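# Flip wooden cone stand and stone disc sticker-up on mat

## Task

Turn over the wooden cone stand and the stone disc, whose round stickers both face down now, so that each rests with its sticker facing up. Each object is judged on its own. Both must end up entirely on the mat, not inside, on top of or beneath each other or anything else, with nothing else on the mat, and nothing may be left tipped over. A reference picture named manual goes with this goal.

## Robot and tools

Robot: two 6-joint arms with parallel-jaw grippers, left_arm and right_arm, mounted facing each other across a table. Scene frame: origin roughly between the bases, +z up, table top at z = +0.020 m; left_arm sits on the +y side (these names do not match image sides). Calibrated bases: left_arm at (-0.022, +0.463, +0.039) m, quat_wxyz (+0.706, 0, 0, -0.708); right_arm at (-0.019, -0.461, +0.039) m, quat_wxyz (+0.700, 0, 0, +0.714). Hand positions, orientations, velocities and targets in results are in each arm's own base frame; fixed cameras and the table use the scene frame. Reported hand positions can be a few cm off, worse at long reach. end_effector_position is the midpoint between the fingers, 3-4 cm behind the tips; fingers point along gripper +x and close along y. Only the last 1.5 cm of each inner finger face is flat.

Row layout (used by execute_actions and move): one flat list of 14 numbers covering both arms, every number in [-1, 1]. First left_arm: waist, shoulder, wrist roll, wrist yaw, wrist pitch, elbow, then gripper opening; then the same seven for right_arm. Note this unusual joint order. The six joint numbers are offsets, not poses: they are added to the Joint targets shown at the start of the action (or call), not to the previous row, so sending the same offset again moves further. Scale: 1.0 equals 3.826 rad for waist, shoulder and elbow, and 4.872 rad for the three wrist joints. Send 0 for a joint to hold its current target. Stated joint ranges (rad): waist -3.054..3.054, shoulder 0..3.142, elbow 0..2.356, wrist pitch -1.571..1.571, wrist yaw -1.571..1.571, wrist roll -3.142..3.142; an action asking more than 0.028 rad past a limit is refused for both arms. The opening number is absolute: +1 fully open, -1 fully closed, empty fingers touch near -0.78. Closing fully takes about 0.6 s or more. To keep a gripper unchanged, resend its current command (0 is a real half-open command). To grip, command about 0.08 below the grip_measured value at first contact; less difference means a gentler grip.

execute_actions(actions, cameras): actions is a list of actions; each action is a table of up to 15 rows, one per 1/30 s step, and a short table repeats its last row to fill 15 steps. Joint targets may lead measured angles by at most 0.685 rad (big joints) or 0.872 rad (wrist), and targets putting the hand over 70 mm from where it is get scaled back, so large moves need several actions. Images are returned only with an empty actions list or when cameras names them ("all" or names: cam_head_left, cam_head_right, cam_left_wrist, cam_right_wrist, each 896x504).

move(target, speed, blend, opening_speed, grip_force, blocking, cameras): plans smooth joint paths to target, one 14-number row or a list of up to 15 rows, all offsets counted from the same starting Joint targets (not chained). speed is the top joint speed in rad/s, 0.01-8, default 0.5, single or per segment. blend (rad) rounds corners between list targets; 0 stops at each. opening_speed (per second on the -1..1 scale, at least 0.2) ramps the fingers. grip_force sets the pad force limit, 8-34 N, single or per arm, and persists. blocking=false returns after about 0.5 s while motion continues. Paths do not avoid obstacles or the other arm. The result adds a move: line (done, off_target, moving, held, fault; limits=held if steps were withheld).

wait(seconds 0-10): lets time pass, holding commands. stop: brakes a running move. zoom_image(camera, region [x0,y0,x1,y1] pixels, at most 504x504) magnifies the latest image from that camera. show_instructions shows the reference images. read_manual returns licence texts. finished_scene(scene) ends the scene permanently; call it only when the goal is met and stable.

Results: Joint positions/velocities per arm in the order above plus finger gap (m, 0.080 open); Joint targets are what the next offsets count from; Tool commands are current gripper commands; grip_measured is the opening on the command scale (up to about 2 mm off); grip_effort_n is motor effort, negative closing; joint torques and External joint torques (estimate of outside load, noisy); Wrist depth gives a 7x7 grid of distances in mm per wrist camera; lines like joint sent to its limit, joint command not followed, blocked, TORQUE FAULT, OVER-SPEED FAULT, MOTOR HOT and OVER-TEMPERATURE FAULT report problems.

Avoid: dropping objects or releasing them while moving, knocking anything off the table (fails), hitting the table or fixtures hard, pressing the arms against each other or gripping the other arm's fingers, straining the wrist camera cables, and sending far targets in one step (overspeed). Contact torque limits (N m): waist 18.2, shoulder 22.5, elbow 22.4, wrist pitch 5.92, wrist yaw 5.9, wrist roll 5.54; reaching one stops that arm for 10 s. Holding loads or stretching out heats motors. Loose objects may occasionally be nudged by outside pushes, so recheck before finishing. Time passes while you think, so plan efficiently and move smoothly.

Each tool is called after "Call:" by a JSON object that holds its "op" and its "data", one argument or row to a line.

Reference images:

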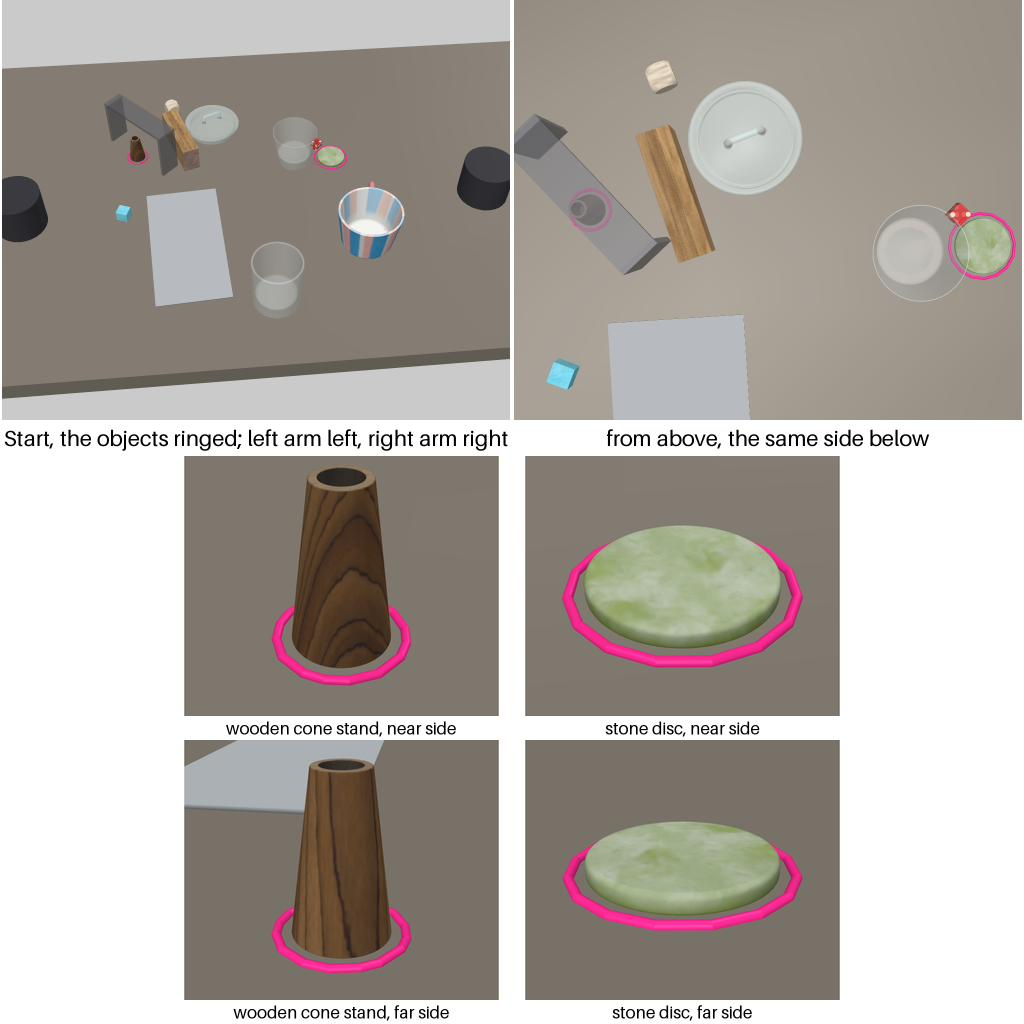

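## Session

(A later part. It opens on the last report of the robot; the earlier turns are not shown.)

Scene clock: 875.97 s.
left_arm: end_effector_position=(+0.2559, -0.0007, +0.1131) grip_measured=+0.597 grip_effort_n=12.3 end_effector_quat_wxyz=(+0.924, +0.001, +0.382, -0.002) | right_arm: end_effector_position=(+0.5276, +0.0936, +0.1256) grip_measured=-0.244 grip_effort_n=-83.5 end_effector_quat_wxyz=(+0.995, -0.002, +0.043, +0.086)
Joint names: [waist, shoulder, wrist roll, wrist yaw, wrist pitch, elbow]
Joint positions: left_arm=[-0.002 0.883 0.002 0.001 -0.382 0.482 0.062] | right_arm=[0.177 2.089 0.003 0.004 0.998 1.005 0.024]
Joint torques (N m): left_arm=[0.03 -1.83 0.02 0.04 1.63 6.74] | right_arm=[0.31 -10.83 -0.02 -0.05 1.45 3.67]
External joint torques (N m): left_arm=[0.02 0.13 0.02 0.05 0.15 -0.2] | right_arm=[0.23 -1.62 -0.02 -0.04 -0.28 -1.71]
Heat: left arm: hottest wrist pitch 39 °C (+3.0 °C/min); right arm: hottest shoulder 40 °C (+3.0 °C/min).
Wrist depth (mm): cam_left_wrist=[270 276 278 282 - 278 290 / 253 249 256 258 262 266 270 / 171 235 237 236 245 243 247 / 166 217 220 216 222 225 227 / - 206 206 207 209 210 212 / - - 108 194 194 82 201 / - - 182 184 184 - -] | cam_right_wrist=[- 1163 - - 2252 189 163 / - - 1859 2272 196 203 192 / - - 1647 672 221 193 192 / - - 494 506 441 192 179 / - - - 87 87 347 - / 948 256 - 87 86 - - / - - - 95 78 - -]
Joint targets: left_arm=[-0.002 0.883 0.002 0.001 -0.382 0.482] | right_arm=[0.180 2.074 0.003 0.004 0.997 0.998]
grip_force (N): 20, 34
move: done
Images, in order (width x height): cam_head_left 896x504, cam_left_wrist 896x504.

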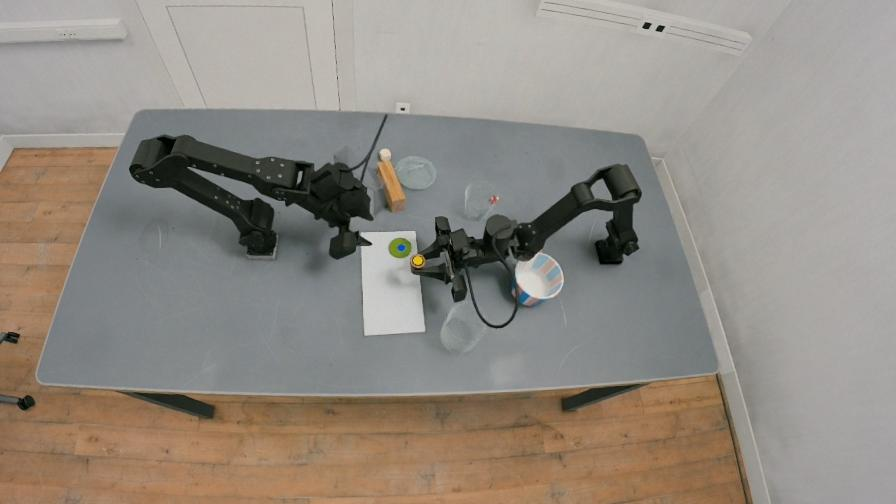

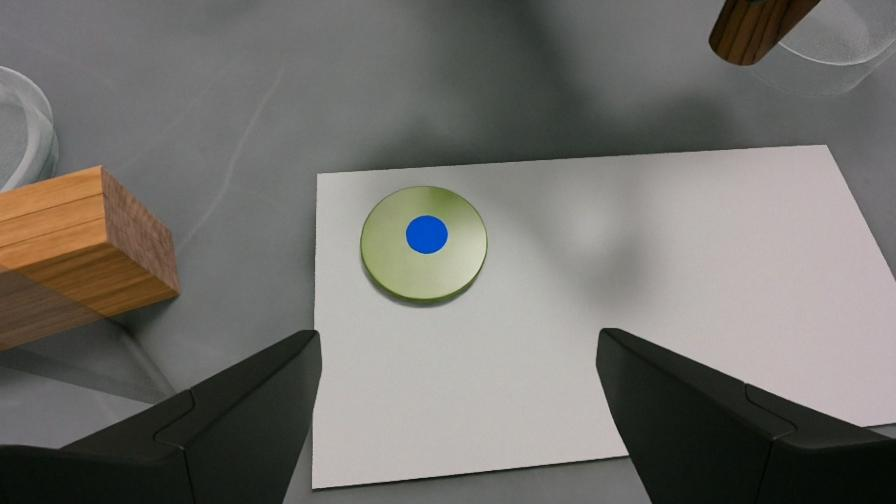

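Call:
{"op": "move", "data": {
  "target": [
    [0,0,0,0,0,0,0.6,-0.0549,0.0312,-0.0107,-0.1166,-0.0014,0.0298,-0.4],
    [0,0,0,0,0,0,0.6,-0.0549,0.0844,-0.0107,-0.1166,0.0392,0.0313,-0.4]
  ],
  "speed": [0.5,0.15],
  "cameras": ["cam_head_left","cam_left_wrist"]
}}

Scene clock: 917.97 s.
left_arm: end_effector_position=(+0.2559, -0.0007, +0.1131) grip_measured=+0.597 grip_effort_n=12.3 end_effector_quat_wxyz=(+0.924, +0.001, +0.382, -0.002) | right_arm: end_effector_position=(+0.5371, +0.0644, +0.0506) grip_measured=-0.244 grip_effort_n=-83.5 end_effector_quat_wxyz=(+0.964, -0.008, +0.038, +0.263)
Joint names: [waist, shoulder, wrist roll, wrist yaw, wrist pitch, elbow]
Joint positions: left_arm=[-0.002 0.883 0.002 0.001 -0.382 0.482 0.062] | right_arm=[-0.029 2.383 -0.044 -0.56 1.184 1.109 0.024]
Joint torques (N m): left_arm=[0.04 -1.82 0.02 0.05 1.62 6.71] | right_arm=[-0.02 -8.43 -0.17 -0.28 1.65 4.49]
External joint torques (N m): left_arm=[0.04 0.18 0.02 0.05 0.13 -0.27] | right_arm=[-0.1 1.73 -0.17 -0.24 0 -0.06]
Heat: left arm: hottest wrist pitch 39 °C (+0.0 °C/min); right arm: hottest shoulder 46 °C (+5.0 °C/min).
Wrist depth (mm): cam_left_wrist=[271 275 268 179 203 288 296 / 252 257 249 215 191 259 270 / 175 235 234 237 235 241 246 / 166 217 218 216 223 226 228 / - 206 207 207 210 210 212 / - - 190 194 193 82 202 / - - 182 184 186 - -] | cam_right_wrist=[- - - - - 178 276 / - - 1487 - - 1728 307 / - - - - - 412 321 / - - - 292 - - - / - - 207 87 186 202 196 / - 162 163 87 86 162 155 / - - - 96 78 - 138]
Joint targets: left_arm=[-0.002 0.883 0.002 0.001 -0.382 0.482] | right_arm=[-0.030 2.397 -0.049 -0.564 1.188 1.118]
grip_force (N): 20, 34
move: done
Images, in order (width x height): cam_head_left 896x504, cam_left_wrist 896x504.

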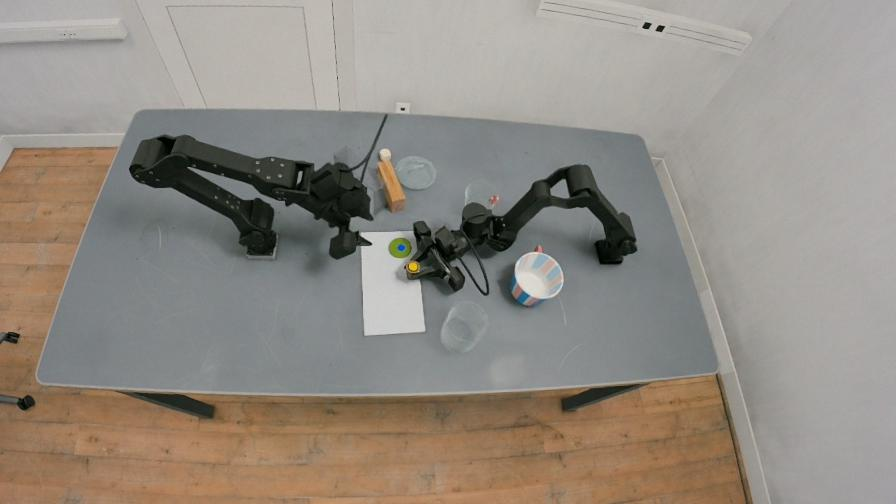

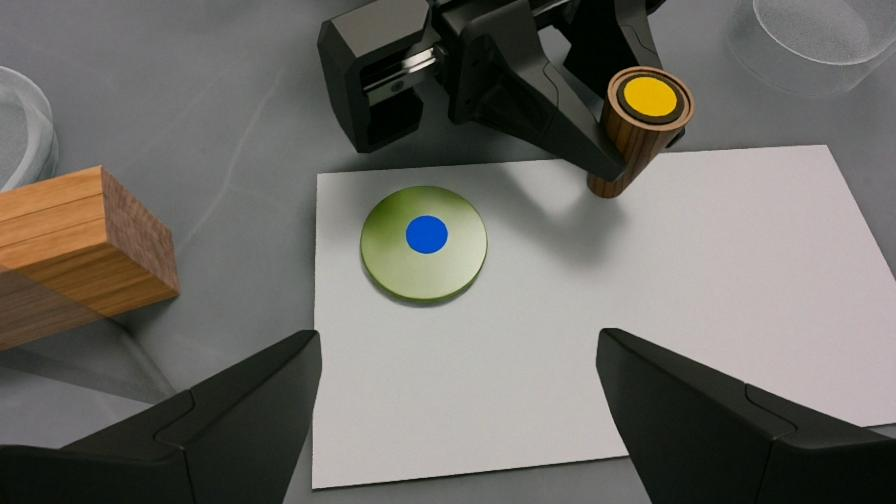

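Call:
{"op": "move", "data": {
  "target": [
    [0,0,0,0,0,0,0.6,0,0.0107,0,0,-0.0123,0.0263,-0.4],
    [0,0,0,0,0,0,0.6,0,0.0207,0,0,-0.0062,0.0286,-0.4]
  ],
  "speed": [0.2,0.05],
  "cameras": ["cam_head_left","cam_left_wrist"]
}}

Call:
{"op": "zoom_image", "data": {
  "camera": "cam_left_wrist",
  "region": [450, 0, 850, 300]
}}

Scene clock: 928.17 s.
left_arm: end_effector_position=(+0.2559, -0.0007, +0.1131) grip_measured=+0.597 grip_effort_n=12.3 end_effector_quat_wxyz=(+0.924, +0.001, +0.382, -0.002) | right_arm: end_effector_position=(+0.5572, +0.0638, +0.0390) grip_measured=-0.244 grip_effort_n=-83.5 end_effector_quat_wxyz=(+0.964, -0.008, +0.038, +0.263)
Joint names: [waist, shoulder, wrist roll, wrist yaw, wrist pitch, elbow]
Joint positions: left_arm=[-0.002 0.883 0.002 0.001 -0.382 0.482 0.062] | right_arm=[-0.029 2.462 -0.044 -0.56 1.154 1.217 0.024]
Joint torques (N m): left_arm=[0.03 -1.81 0.02 0.05 1.62 6.73] | right_arm=[-0.06 -8.62 -0.18 -0.3 1.67 4.56]
External joint torques (N m): left_arm=[0.03 0.16 0.02 0.04 0.17 -0.14] | right_arm=[-0.14 1.91 -0.18 -0.26 0.05 -0.01]
Heat: left arm: hottest wrist pitch 39 °C (+0.0 °C/min); right arm: hottest shoulder 44 °C (+4.1 °C/min).
Wrist depth (mm): cam_left_wrist=[272 276 281 194 206 283 296 / 251 254 169 184 209 262 276 / 178 235 231 224 187 239 244 / 166 217 219 216 221 226 227 / 184 205 205 206 209 210 213 / - - 190 194 194 82 201 / - - 181 184 186 - -] | cam_right_wrist=[- - 1285 - 2012 147 260 / - - - - 2252 1681 294 / - - - 413 - - 301 / - - 220 254 - - - / - 174 184 87 92 - 180 / 138 151 151 87 86 144 142 / - - - 97 86 - 126]
Joint targets: left_arm=[-0.002 0.883 0.002 0.001 -0.382 0.482] | right_arm=[-0.030 2.477 -0.049 -0.564 1.158 1.227]
grip_force (N): 20, 34
move: done
Images, in order (width x height): cam_head_left 896x504, cam_left_wrist 896x504.

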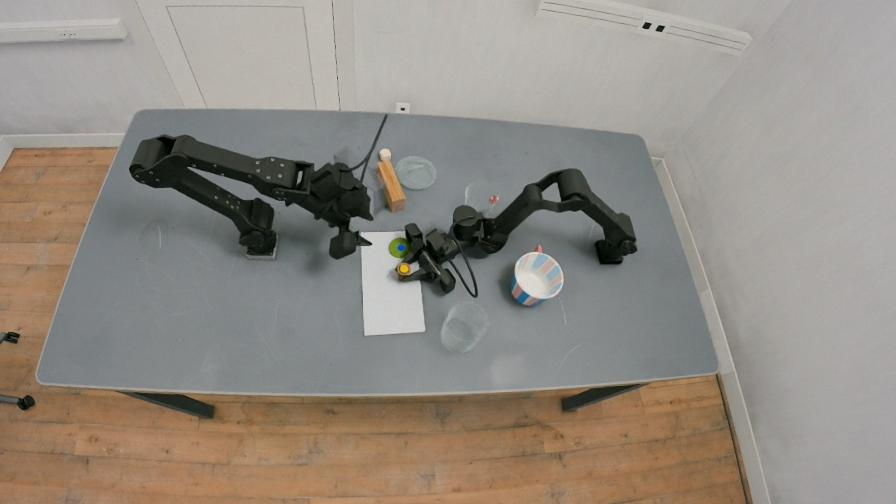

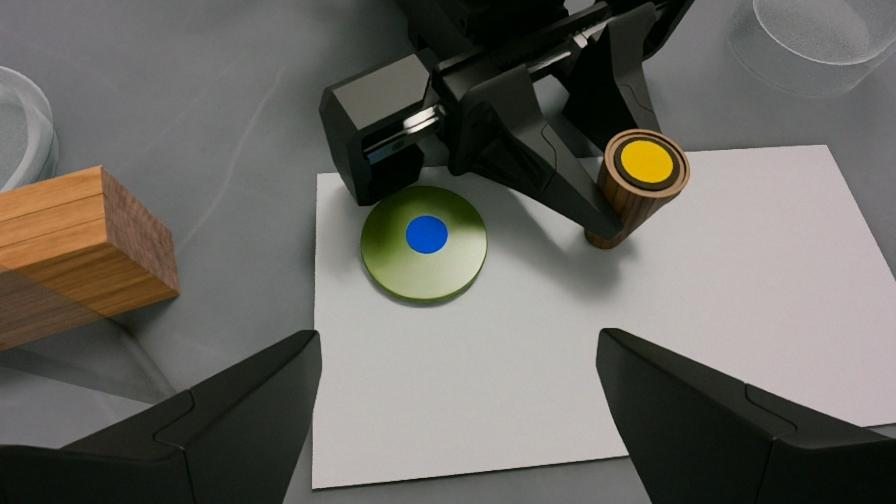

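Scaled by 1.260 from the camera's 896x504 image, which has a finer 1280x720 frame.

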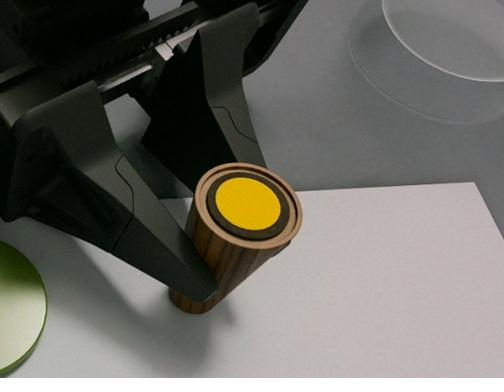

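Call:
{"op": "move", "data": {
  "target": [0,0,0,0,0,0,0.6,0,0.0042,0,0,0.0025,0.001,-0.4],
  "speed": 0.05,
  "cameras": ["cam_left_wrist"]
}}

Call:
{"op": "zoom_image", "data": {
  "camera": "cam_left_wrist",
  "region": [550, 100, 730, 280]
}}

Scene clock: 936.50 s.
left_arm: end_effector_position=(+0.2559, -0.0007, +0.1131) grip_measured=+0.597 grip_effort_n=11.9 end_effector_quat_wxyz=(+0.924, +0.001, +0.382, -0.002) | right_arm: end_effector_position=(+0.5579, +0.0638, +0.0368) grip_measured=-0.244 grip_effort_n=-83.5 end_effector_quat_wxyz=(+0.964, -0.009, +0.034, +0.263)
Joint names: [waist, shoulder, wrist roll, wrist yaw, wrist pitch, elbow]
Joint positions: left_arm=[-0.002 0.883 0.002 0.001 -0.382 0.482 0.062] | right_arm=[-0.029 2.475 -0.044 -0.56 1.168 1.223 0.024]
Joint torques (N m): left_arm=[0.04 -1.84 0.01 0.05 1.62 6.73] | right_arm=[-0.14 -8.31 -0.15 -0.28 1.54 4.52]
External joint torques (N m): left_arm=[0.06 0.11 0.01 0.04 0.15 -0.17] | right_arm=[-0.07 2.33 -0.15 -0.26 -0.1 -0.05]
Heat: left arm: hottest wrist pitch 39 °C (+0.0 °C/min); right arm: hottest shoulder 43 °C (+3.0 °C/min).
Wrist depth (mm): cam_left_wrist=[273 275 279 199 210 284 294 / 251 254 248 182 212 268 272 / 171 - 232 223 189 239 249 / 165 217 219 217 221 225 228 / - 205 205 206 209 210 211 / - - 190 194 194 82 201 / - - 182 184 186 - -] | cam_right_wrist=[- - 1292 - - 127 259 / - - - - - 1753 296 / 899 1031 - - - - 301 / - 259 219 - 257 279 - / - 172 181 87 92 - 179 / 142 142 149 87 86 142 142 / - - - 97 86 - 125]
Joint targets: left_arm=[-0.002 0.883 0.002 0.001 -0.382 0.482] | right_arm=[-0.030 2.493 -0.049 -0.564 1.170 1.231]
grip_force (N): 20, 34
move: done
Images, in order (width x height): cam_left_wrist 896x504.

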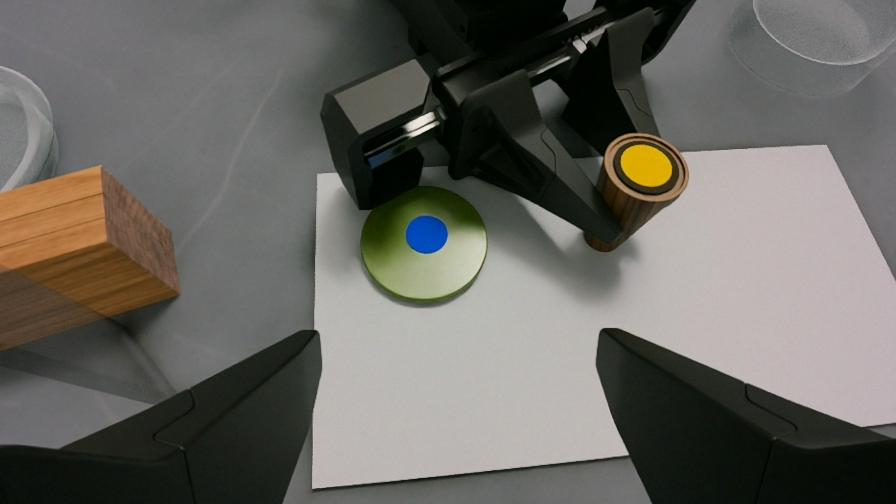

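Scaled by 2.800 from the camera's 896x504 image, which has a finer 1280x720 frame.

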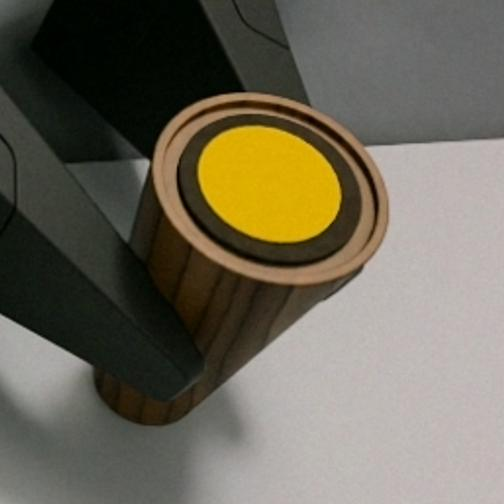

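Call:
{"op": "move", "data": {
  "target": [0,0,0,0,0,0,0.6,0,0,0,0,0,0,-0.3],
  "grip_force": 8,
  "opening_speed": 0.2,
  "cameras": ["cam_left_wrist"]
}}

Call:
{"op": "zoom_image", "data": {
  "camera": "cam_left_wrist",
  "region": [550, 100, 730, 280]
}}

Scene clock: 940.10 s.
left_arm: end_effector_position=(+0.2559, -0.0007, +0.1131) grip_measured=+0.597 grip_effort_n=12.3 end_effector_quat_wxyz=(+0.924, +0.001, +0.382, -0.002) | right_arm: end_effector_position=(+0.5580, +0.0639, +0.0370) grip_measured=-0.204 grip_effort_n=-30.5 end_effector_quat_wxyz=(+0.964, -0.009, +0.034, +0.263)
Joint names: [waist, shoulder, wrist roll, wrist yaw, wrist pitch, elbow]
Joint positions: left_arm=[-0.002 0.883 0.002 0.001 -0.382 0.482 0.062] | right_arm=[-0.029 2.475 -0.044 -0.561 1.168 1.224 0.026]
Joint torques (N m): left_arm=[0.02 -1.84 0.01 0.04 1.62 6.72] | right_arm=[-0.19 -8.38 -0.11 -0.25 1.58 4.33]
External joint torques (N m): left_arm=[0 0.15 0.01 0.04 0.13 -0.23] | right_arm=[-0.12 2.15 -0.11 -0.23 -0.04 -0.18]
Heat: left arm: hottest wrist pitch 39 °C (+0.0 °C/min); right arm: hottest shoulder 43 °C (+2.0 °C/min).
Wrist depth (mm): cam_left_wrist=[277 276 280 201 209 286 295 / 249 254 251 182 206 266 273 / 178 236 234 223 188 239 247 / 166 216 219 217 220 225 227 / 183 206 205 207 209 210 212 / - - 190 194 193 82 202 / - - 182 184 186 - -] | cam_right_wrist=[748 - - - - 148 259 / - - - - 2211 1716 293 / - 1298 - - - - 301 / - - 216 - - - - / - 173 182 87 91 - 181 / 142 142 149 87 85 142 142 / - - - 98 87 - 125]
Joint targets: left_arm=[-0.002 0.883 0.002 0.001 -0.382 0.482] | right_arm=[-0.030 2.493 -0.049 -0.565 1.170 1.231]
grip_force (N): 8, 8
move: done
Images, in order (width x height): cam_left_wrist 896x504.

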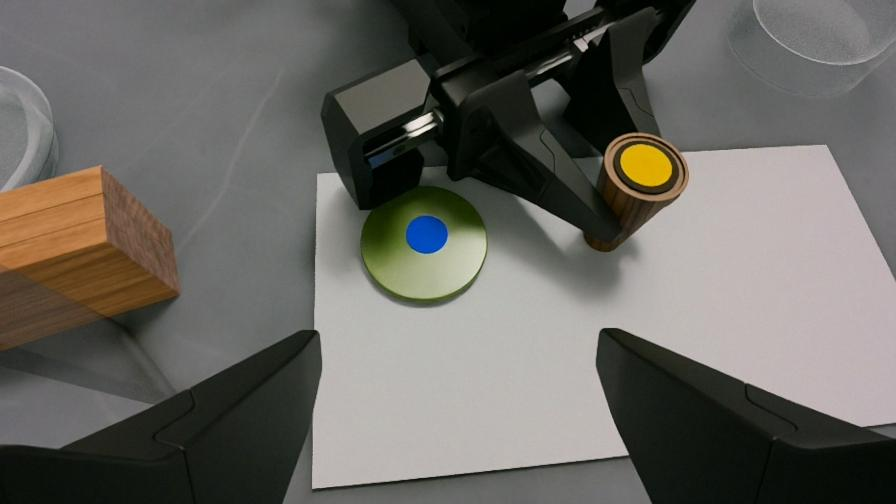

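Scaled by 2.800 from the camera's 896x504 image, which has a finer 1280x720 frame.

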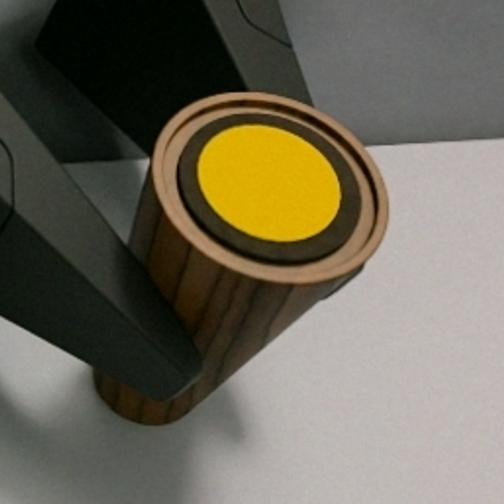

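Call:
{"op": "move", "data": {
  "target": [0,0,0,0,0,0,0.6,0,0,0,0,0,0,-0.05],
  "opening_speed": 0.2,
  "cameras": ["cam_left_wrist"]
}}

Call:
{"op": "zoom_image", "data": {
  "camera": "cam_left_wrist",
  "region": [550, 100, 730, 280]
}}

Scene clock: 944.83 s.
left_arm: end_effector_position=(+0.2559, -0.0007, +0.1131) grip_measured=+0.597 grip_effort_n=12.3 end_effector_quat_wxyz=(+0.924, +0.001, +0.382, -0.002) | right_arm: end_effector_position=(+0.5578, +0.0639, +0.0359) grip_measured=-0.054 grip_effort_n=17.0 end_effector_quat_wxyz=(+0.964, -0.009, +0.035, +0.263)
Joint names: [waist, shoulder, wrist roll, wrist yaw, wrist pitch, elbow]
Joint positions: left_arm=[-0.002 0.883 0.002 0.001 -0.382 0.482 0.062] | right_arm=[-0.029 2.476 -0.045 -0.561 1.168 1.224 0.033]
Joint torques (N m): left_arm=[0.03 -1.79 0.02 0.04 1.63 6.74] | right_arm=[-0.1 -8.48 -0.1 -0.22 1.55 4.4]
External joint torques (N m): left_arm=[0.05 0.15 0.01 0.03 0.19 -0.08] | right_arm=[-0.16 2.19 -0.1 -0.19 -0.1 -0.2]
Heat: left arm: hottest wrist pitch 39 °C (+0.0 °C/min); right arm: hottest shoulder 44 °C (+2.0 °C/min).
Wrist depth (mm): cam_left_wrist=[273 276 274 206 211 286 295 / 253 254 166 182 211 265 272 / 174 239 233 223 190 239 246 / 166 217 218 216 221 224 229 / - 205 205 207 209 211 213 / - 73 190 194 194 82 201 / - - 181 183 187 - -] | cam_right_wrist=[- - - - - 148 260 / 846 1049 - - - 1704 293 / - - 361 - - 333 301 / - - 236 - - 283 - / - 169 179 86 99 - 180 / 139 140 89 89 86 140 140 / - - - 100 87 - 123]
Joint targets: left_arm=[-0.002 0.883 0.002 0.001 -0.382 0.482] | right_arm=[-0.030 2.493 -0.048 -0.565 1.170 1.231]
grip_force (N): 8, 8
move: done
Images, in order (width x height): cam_left_wrist 896x504.

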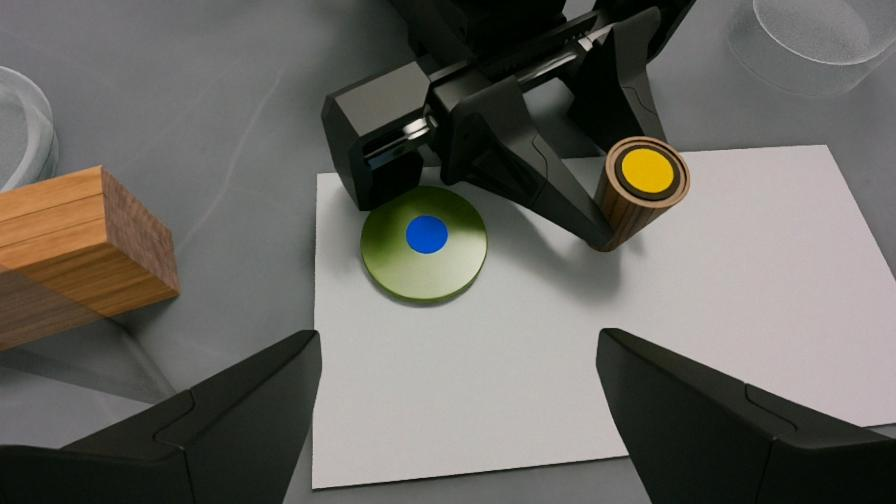

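Scaled by 2.800 from the camera's 896x504 image, which has a finer 1280x720 frame.

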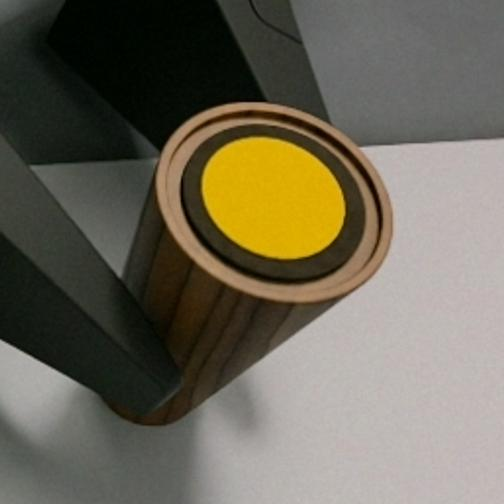

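Call:
{"op": "move", "data": {
  "target": [0,0,0,0,0,0,0.6,0,0,0,0,0,0,0.5],
  "opening_speed": 0.3,
  "cameras": ["cam_left_wrist"]
}}

Scene clock: 950.33 s.
left_arm: end_effector_position=(+0.2559, -0.0007, +0.1131) grip_measured=+0.597 grip_effort_n=12.3 end_effector_quat_wxyz=(+0.924, +0.001, +0.382, -0.002) | right_arm: end_effector_position=(+0.5578, +0.0639, +0.0359) grip_measured=+0.496 grip_effort_n=17.0 end_effector_quat_wxyz=(+0.964, -0.009, +0.035, +0.263)
Joint names: [waist, shoulder, wrist roll, wrist yaw, wrist pitch, elbow]
Joint positions: left_arm=[-0.002 0.883 0.002 0.001 -0.382 0.482 0.062] | right_arm=[-0.029 2.476 -0.045 -0.561 1.168 1.224 0.057]
Joint torques (N m): left_arm=[0.04 -1.81 0.02 0.04 1.63 6.74] | right_arm=[-0.16 -8.53 -0.1 -0.21 1.57 4.29]
External joint torques (N m): left_arm=[0.02 0.17 0.02 0.05 0.14 -0.21] | right_arm=[-0.16 2.1 -0.11 -0.18 -0.06 -0.28]
Heat: left arm: hottest wrist pitch 39 °C (+0.0 °C/min); right arm: hottest shoulder 43 °C (+0.0 °C/min).
Wrist depth (mm): cam_left_wrist=[273 275 282 207 217 286 296 / 252 257 169 181 255 262 267 / 178 233 229 211 235 239 248 / 165 217 219 216 217 225 227 / 185 205 205 204 210 211 213 / - 73 190 193 191 82 201 / - - 181 183 186 - -] | cam_right_wrist=[- - - - - 147 259 / - 1058 1305 - - 1728 296 / - 1027 371 368 363 352 301 / - - 229 230 279 - - / - 169 179 86 107 - 178 / 140 146 85 90 107 140 139 / - - 79 108 111 - -]
Joint targets: left_arm=[-0.002 0.883 0.002 0.001 -0.382 0.482] | right_arm=[-0.030 2.493 -0.048 -0.565 1.170 1.231]
grip_force (N): 8, 8
move: done
Images, in order (width x height): cam_left_wrist 896x504.

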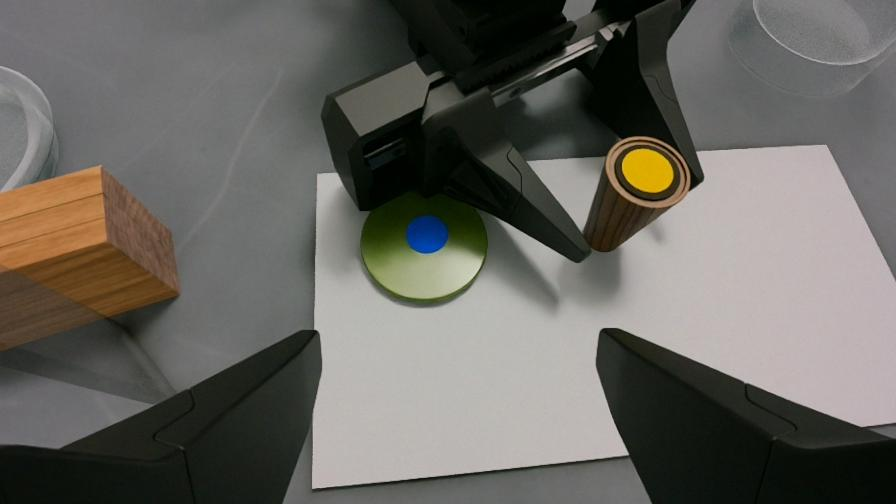

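Call:
{"op": "move", "data": {
  "target": [
    [0,0,0,0,0,0,0.6,0,0,0,0,0,0,0.9],
    [0,0,0,0,0,0,0.6,0,-0.0423,0,0,-0.0284,-0.0059,0.9],
    [0,0,0,0,0,0,0.6,0,-0.0848,0,0,-0.0666,0.0003,0.9]
  ],
  "blend": [0,0.03,0],
  "speed": [0.2,0.15,0.3],
  "opening_speed": 0.5,
  "cameras": ["cam_left_wrist","cam_head_left"]
}}

Scene clock: 967.13 s.
left_arm: end_effector_position=(+0.2559, -0.0007, +0.1131) grip_measured=+0.597 grip_effort_n=12.3 end_effector_quat_wxyz=(+0.924, +0.001, +0.382, -0.002) | right_arm: end_effector_position=(+0.5576, +0.0639, +0.1324) grip_measured=+0.897 grip_effort_n=17.0 end_effector_quat_wxyz=(+0.963, -0.007, +0.046, +0.264)
Joint names: [waist, shoulder, wrist roll, wrist yaw, wrist pitch, elbow]
Joint positions: left_arm=[-0.002 0.883 0.002 0.001 -0.382 0.482 0.062] | right_arm=[-0.029 2.182 -0.048 -0.561 0.847 1.224 0.075]
Joint torques (N m): left_arm=[0.03 -1.81 0.02 0.05 1.63 6.72] | right_arm=[0.03 -11.61 -0.02 -0.21 1.34 5.49]
External joint torques (N m): left_arm=[0.02 0.2 0.02 0.05 0.13 -0.27] | right_arm=[0.06 -1.48 -0.02 -0.18 -0.29 -0.26]
Heat: left arm: hottest elbow 39 °C (+1.0 °C/min); right arm: hottest shoulder 44 °C (-1.0 °C/min).
Wrist depth (mm): cam_left_wrist=[274 276 132 124 110 291 298 / 250 253 257 258 257 262 269 / 178 236 237 236 238 239 245 / 166 216 219 217 222 225 228 / - 205 205 206 209 211 212 / - - 190 194 193 82 202 / - - 182 183 186 - -] | cam_right_wrist=[813 - - - 2191 1741 125 / 832 933 - - 167 158 143 / - 1086 - - 199 159 154 / - 962 - - 487 191 315 / 937 1002 - - - 145 - / - 71 98 - - 86 - / - 67 213 227 218 86 -]
Joint targets: left_arm=[-0.002 0.883 0.002 0.001 -0.382 0.482] | right_arm=[-0.030 2.168 -0.049 -0.565 0.846 1.232]
grip_force (N): 8, 8
move: done
Images, in order (width x height): cam_head_left 896x504, cam_left_wrist 896x504.

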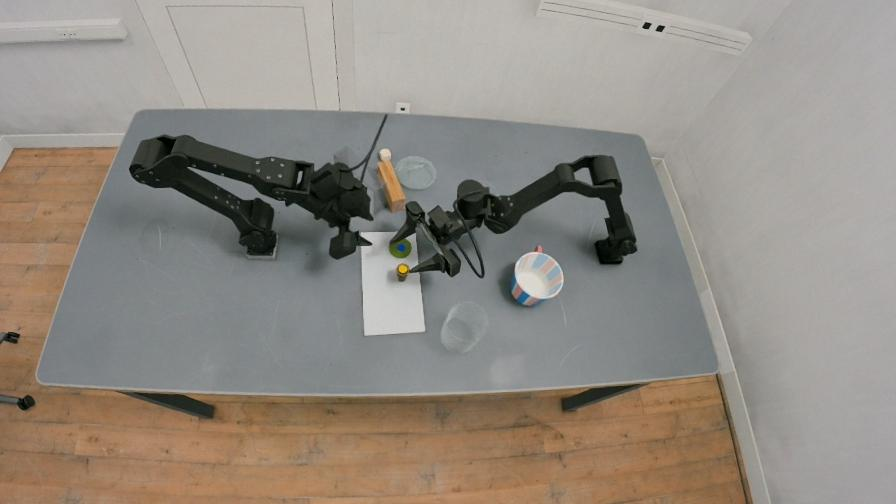

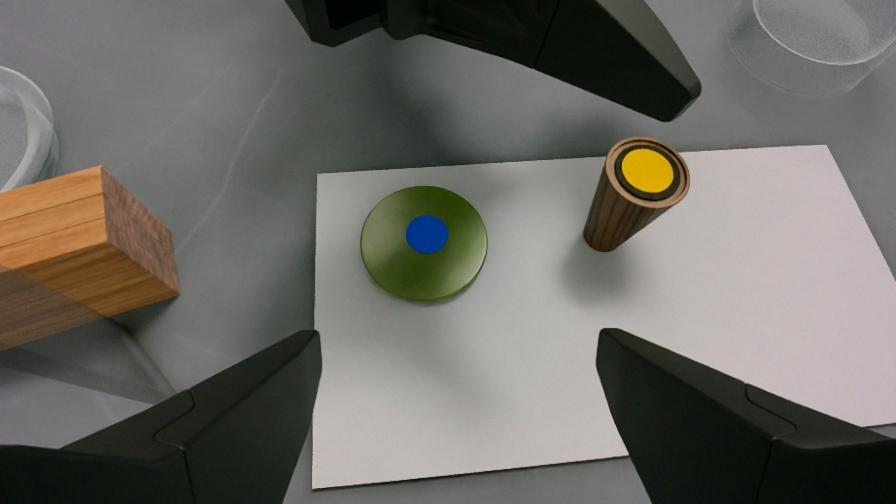

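Call:
{"op": "finished_scene", "data": {
  "scene": 1
}}

The scene is finished: the task was done.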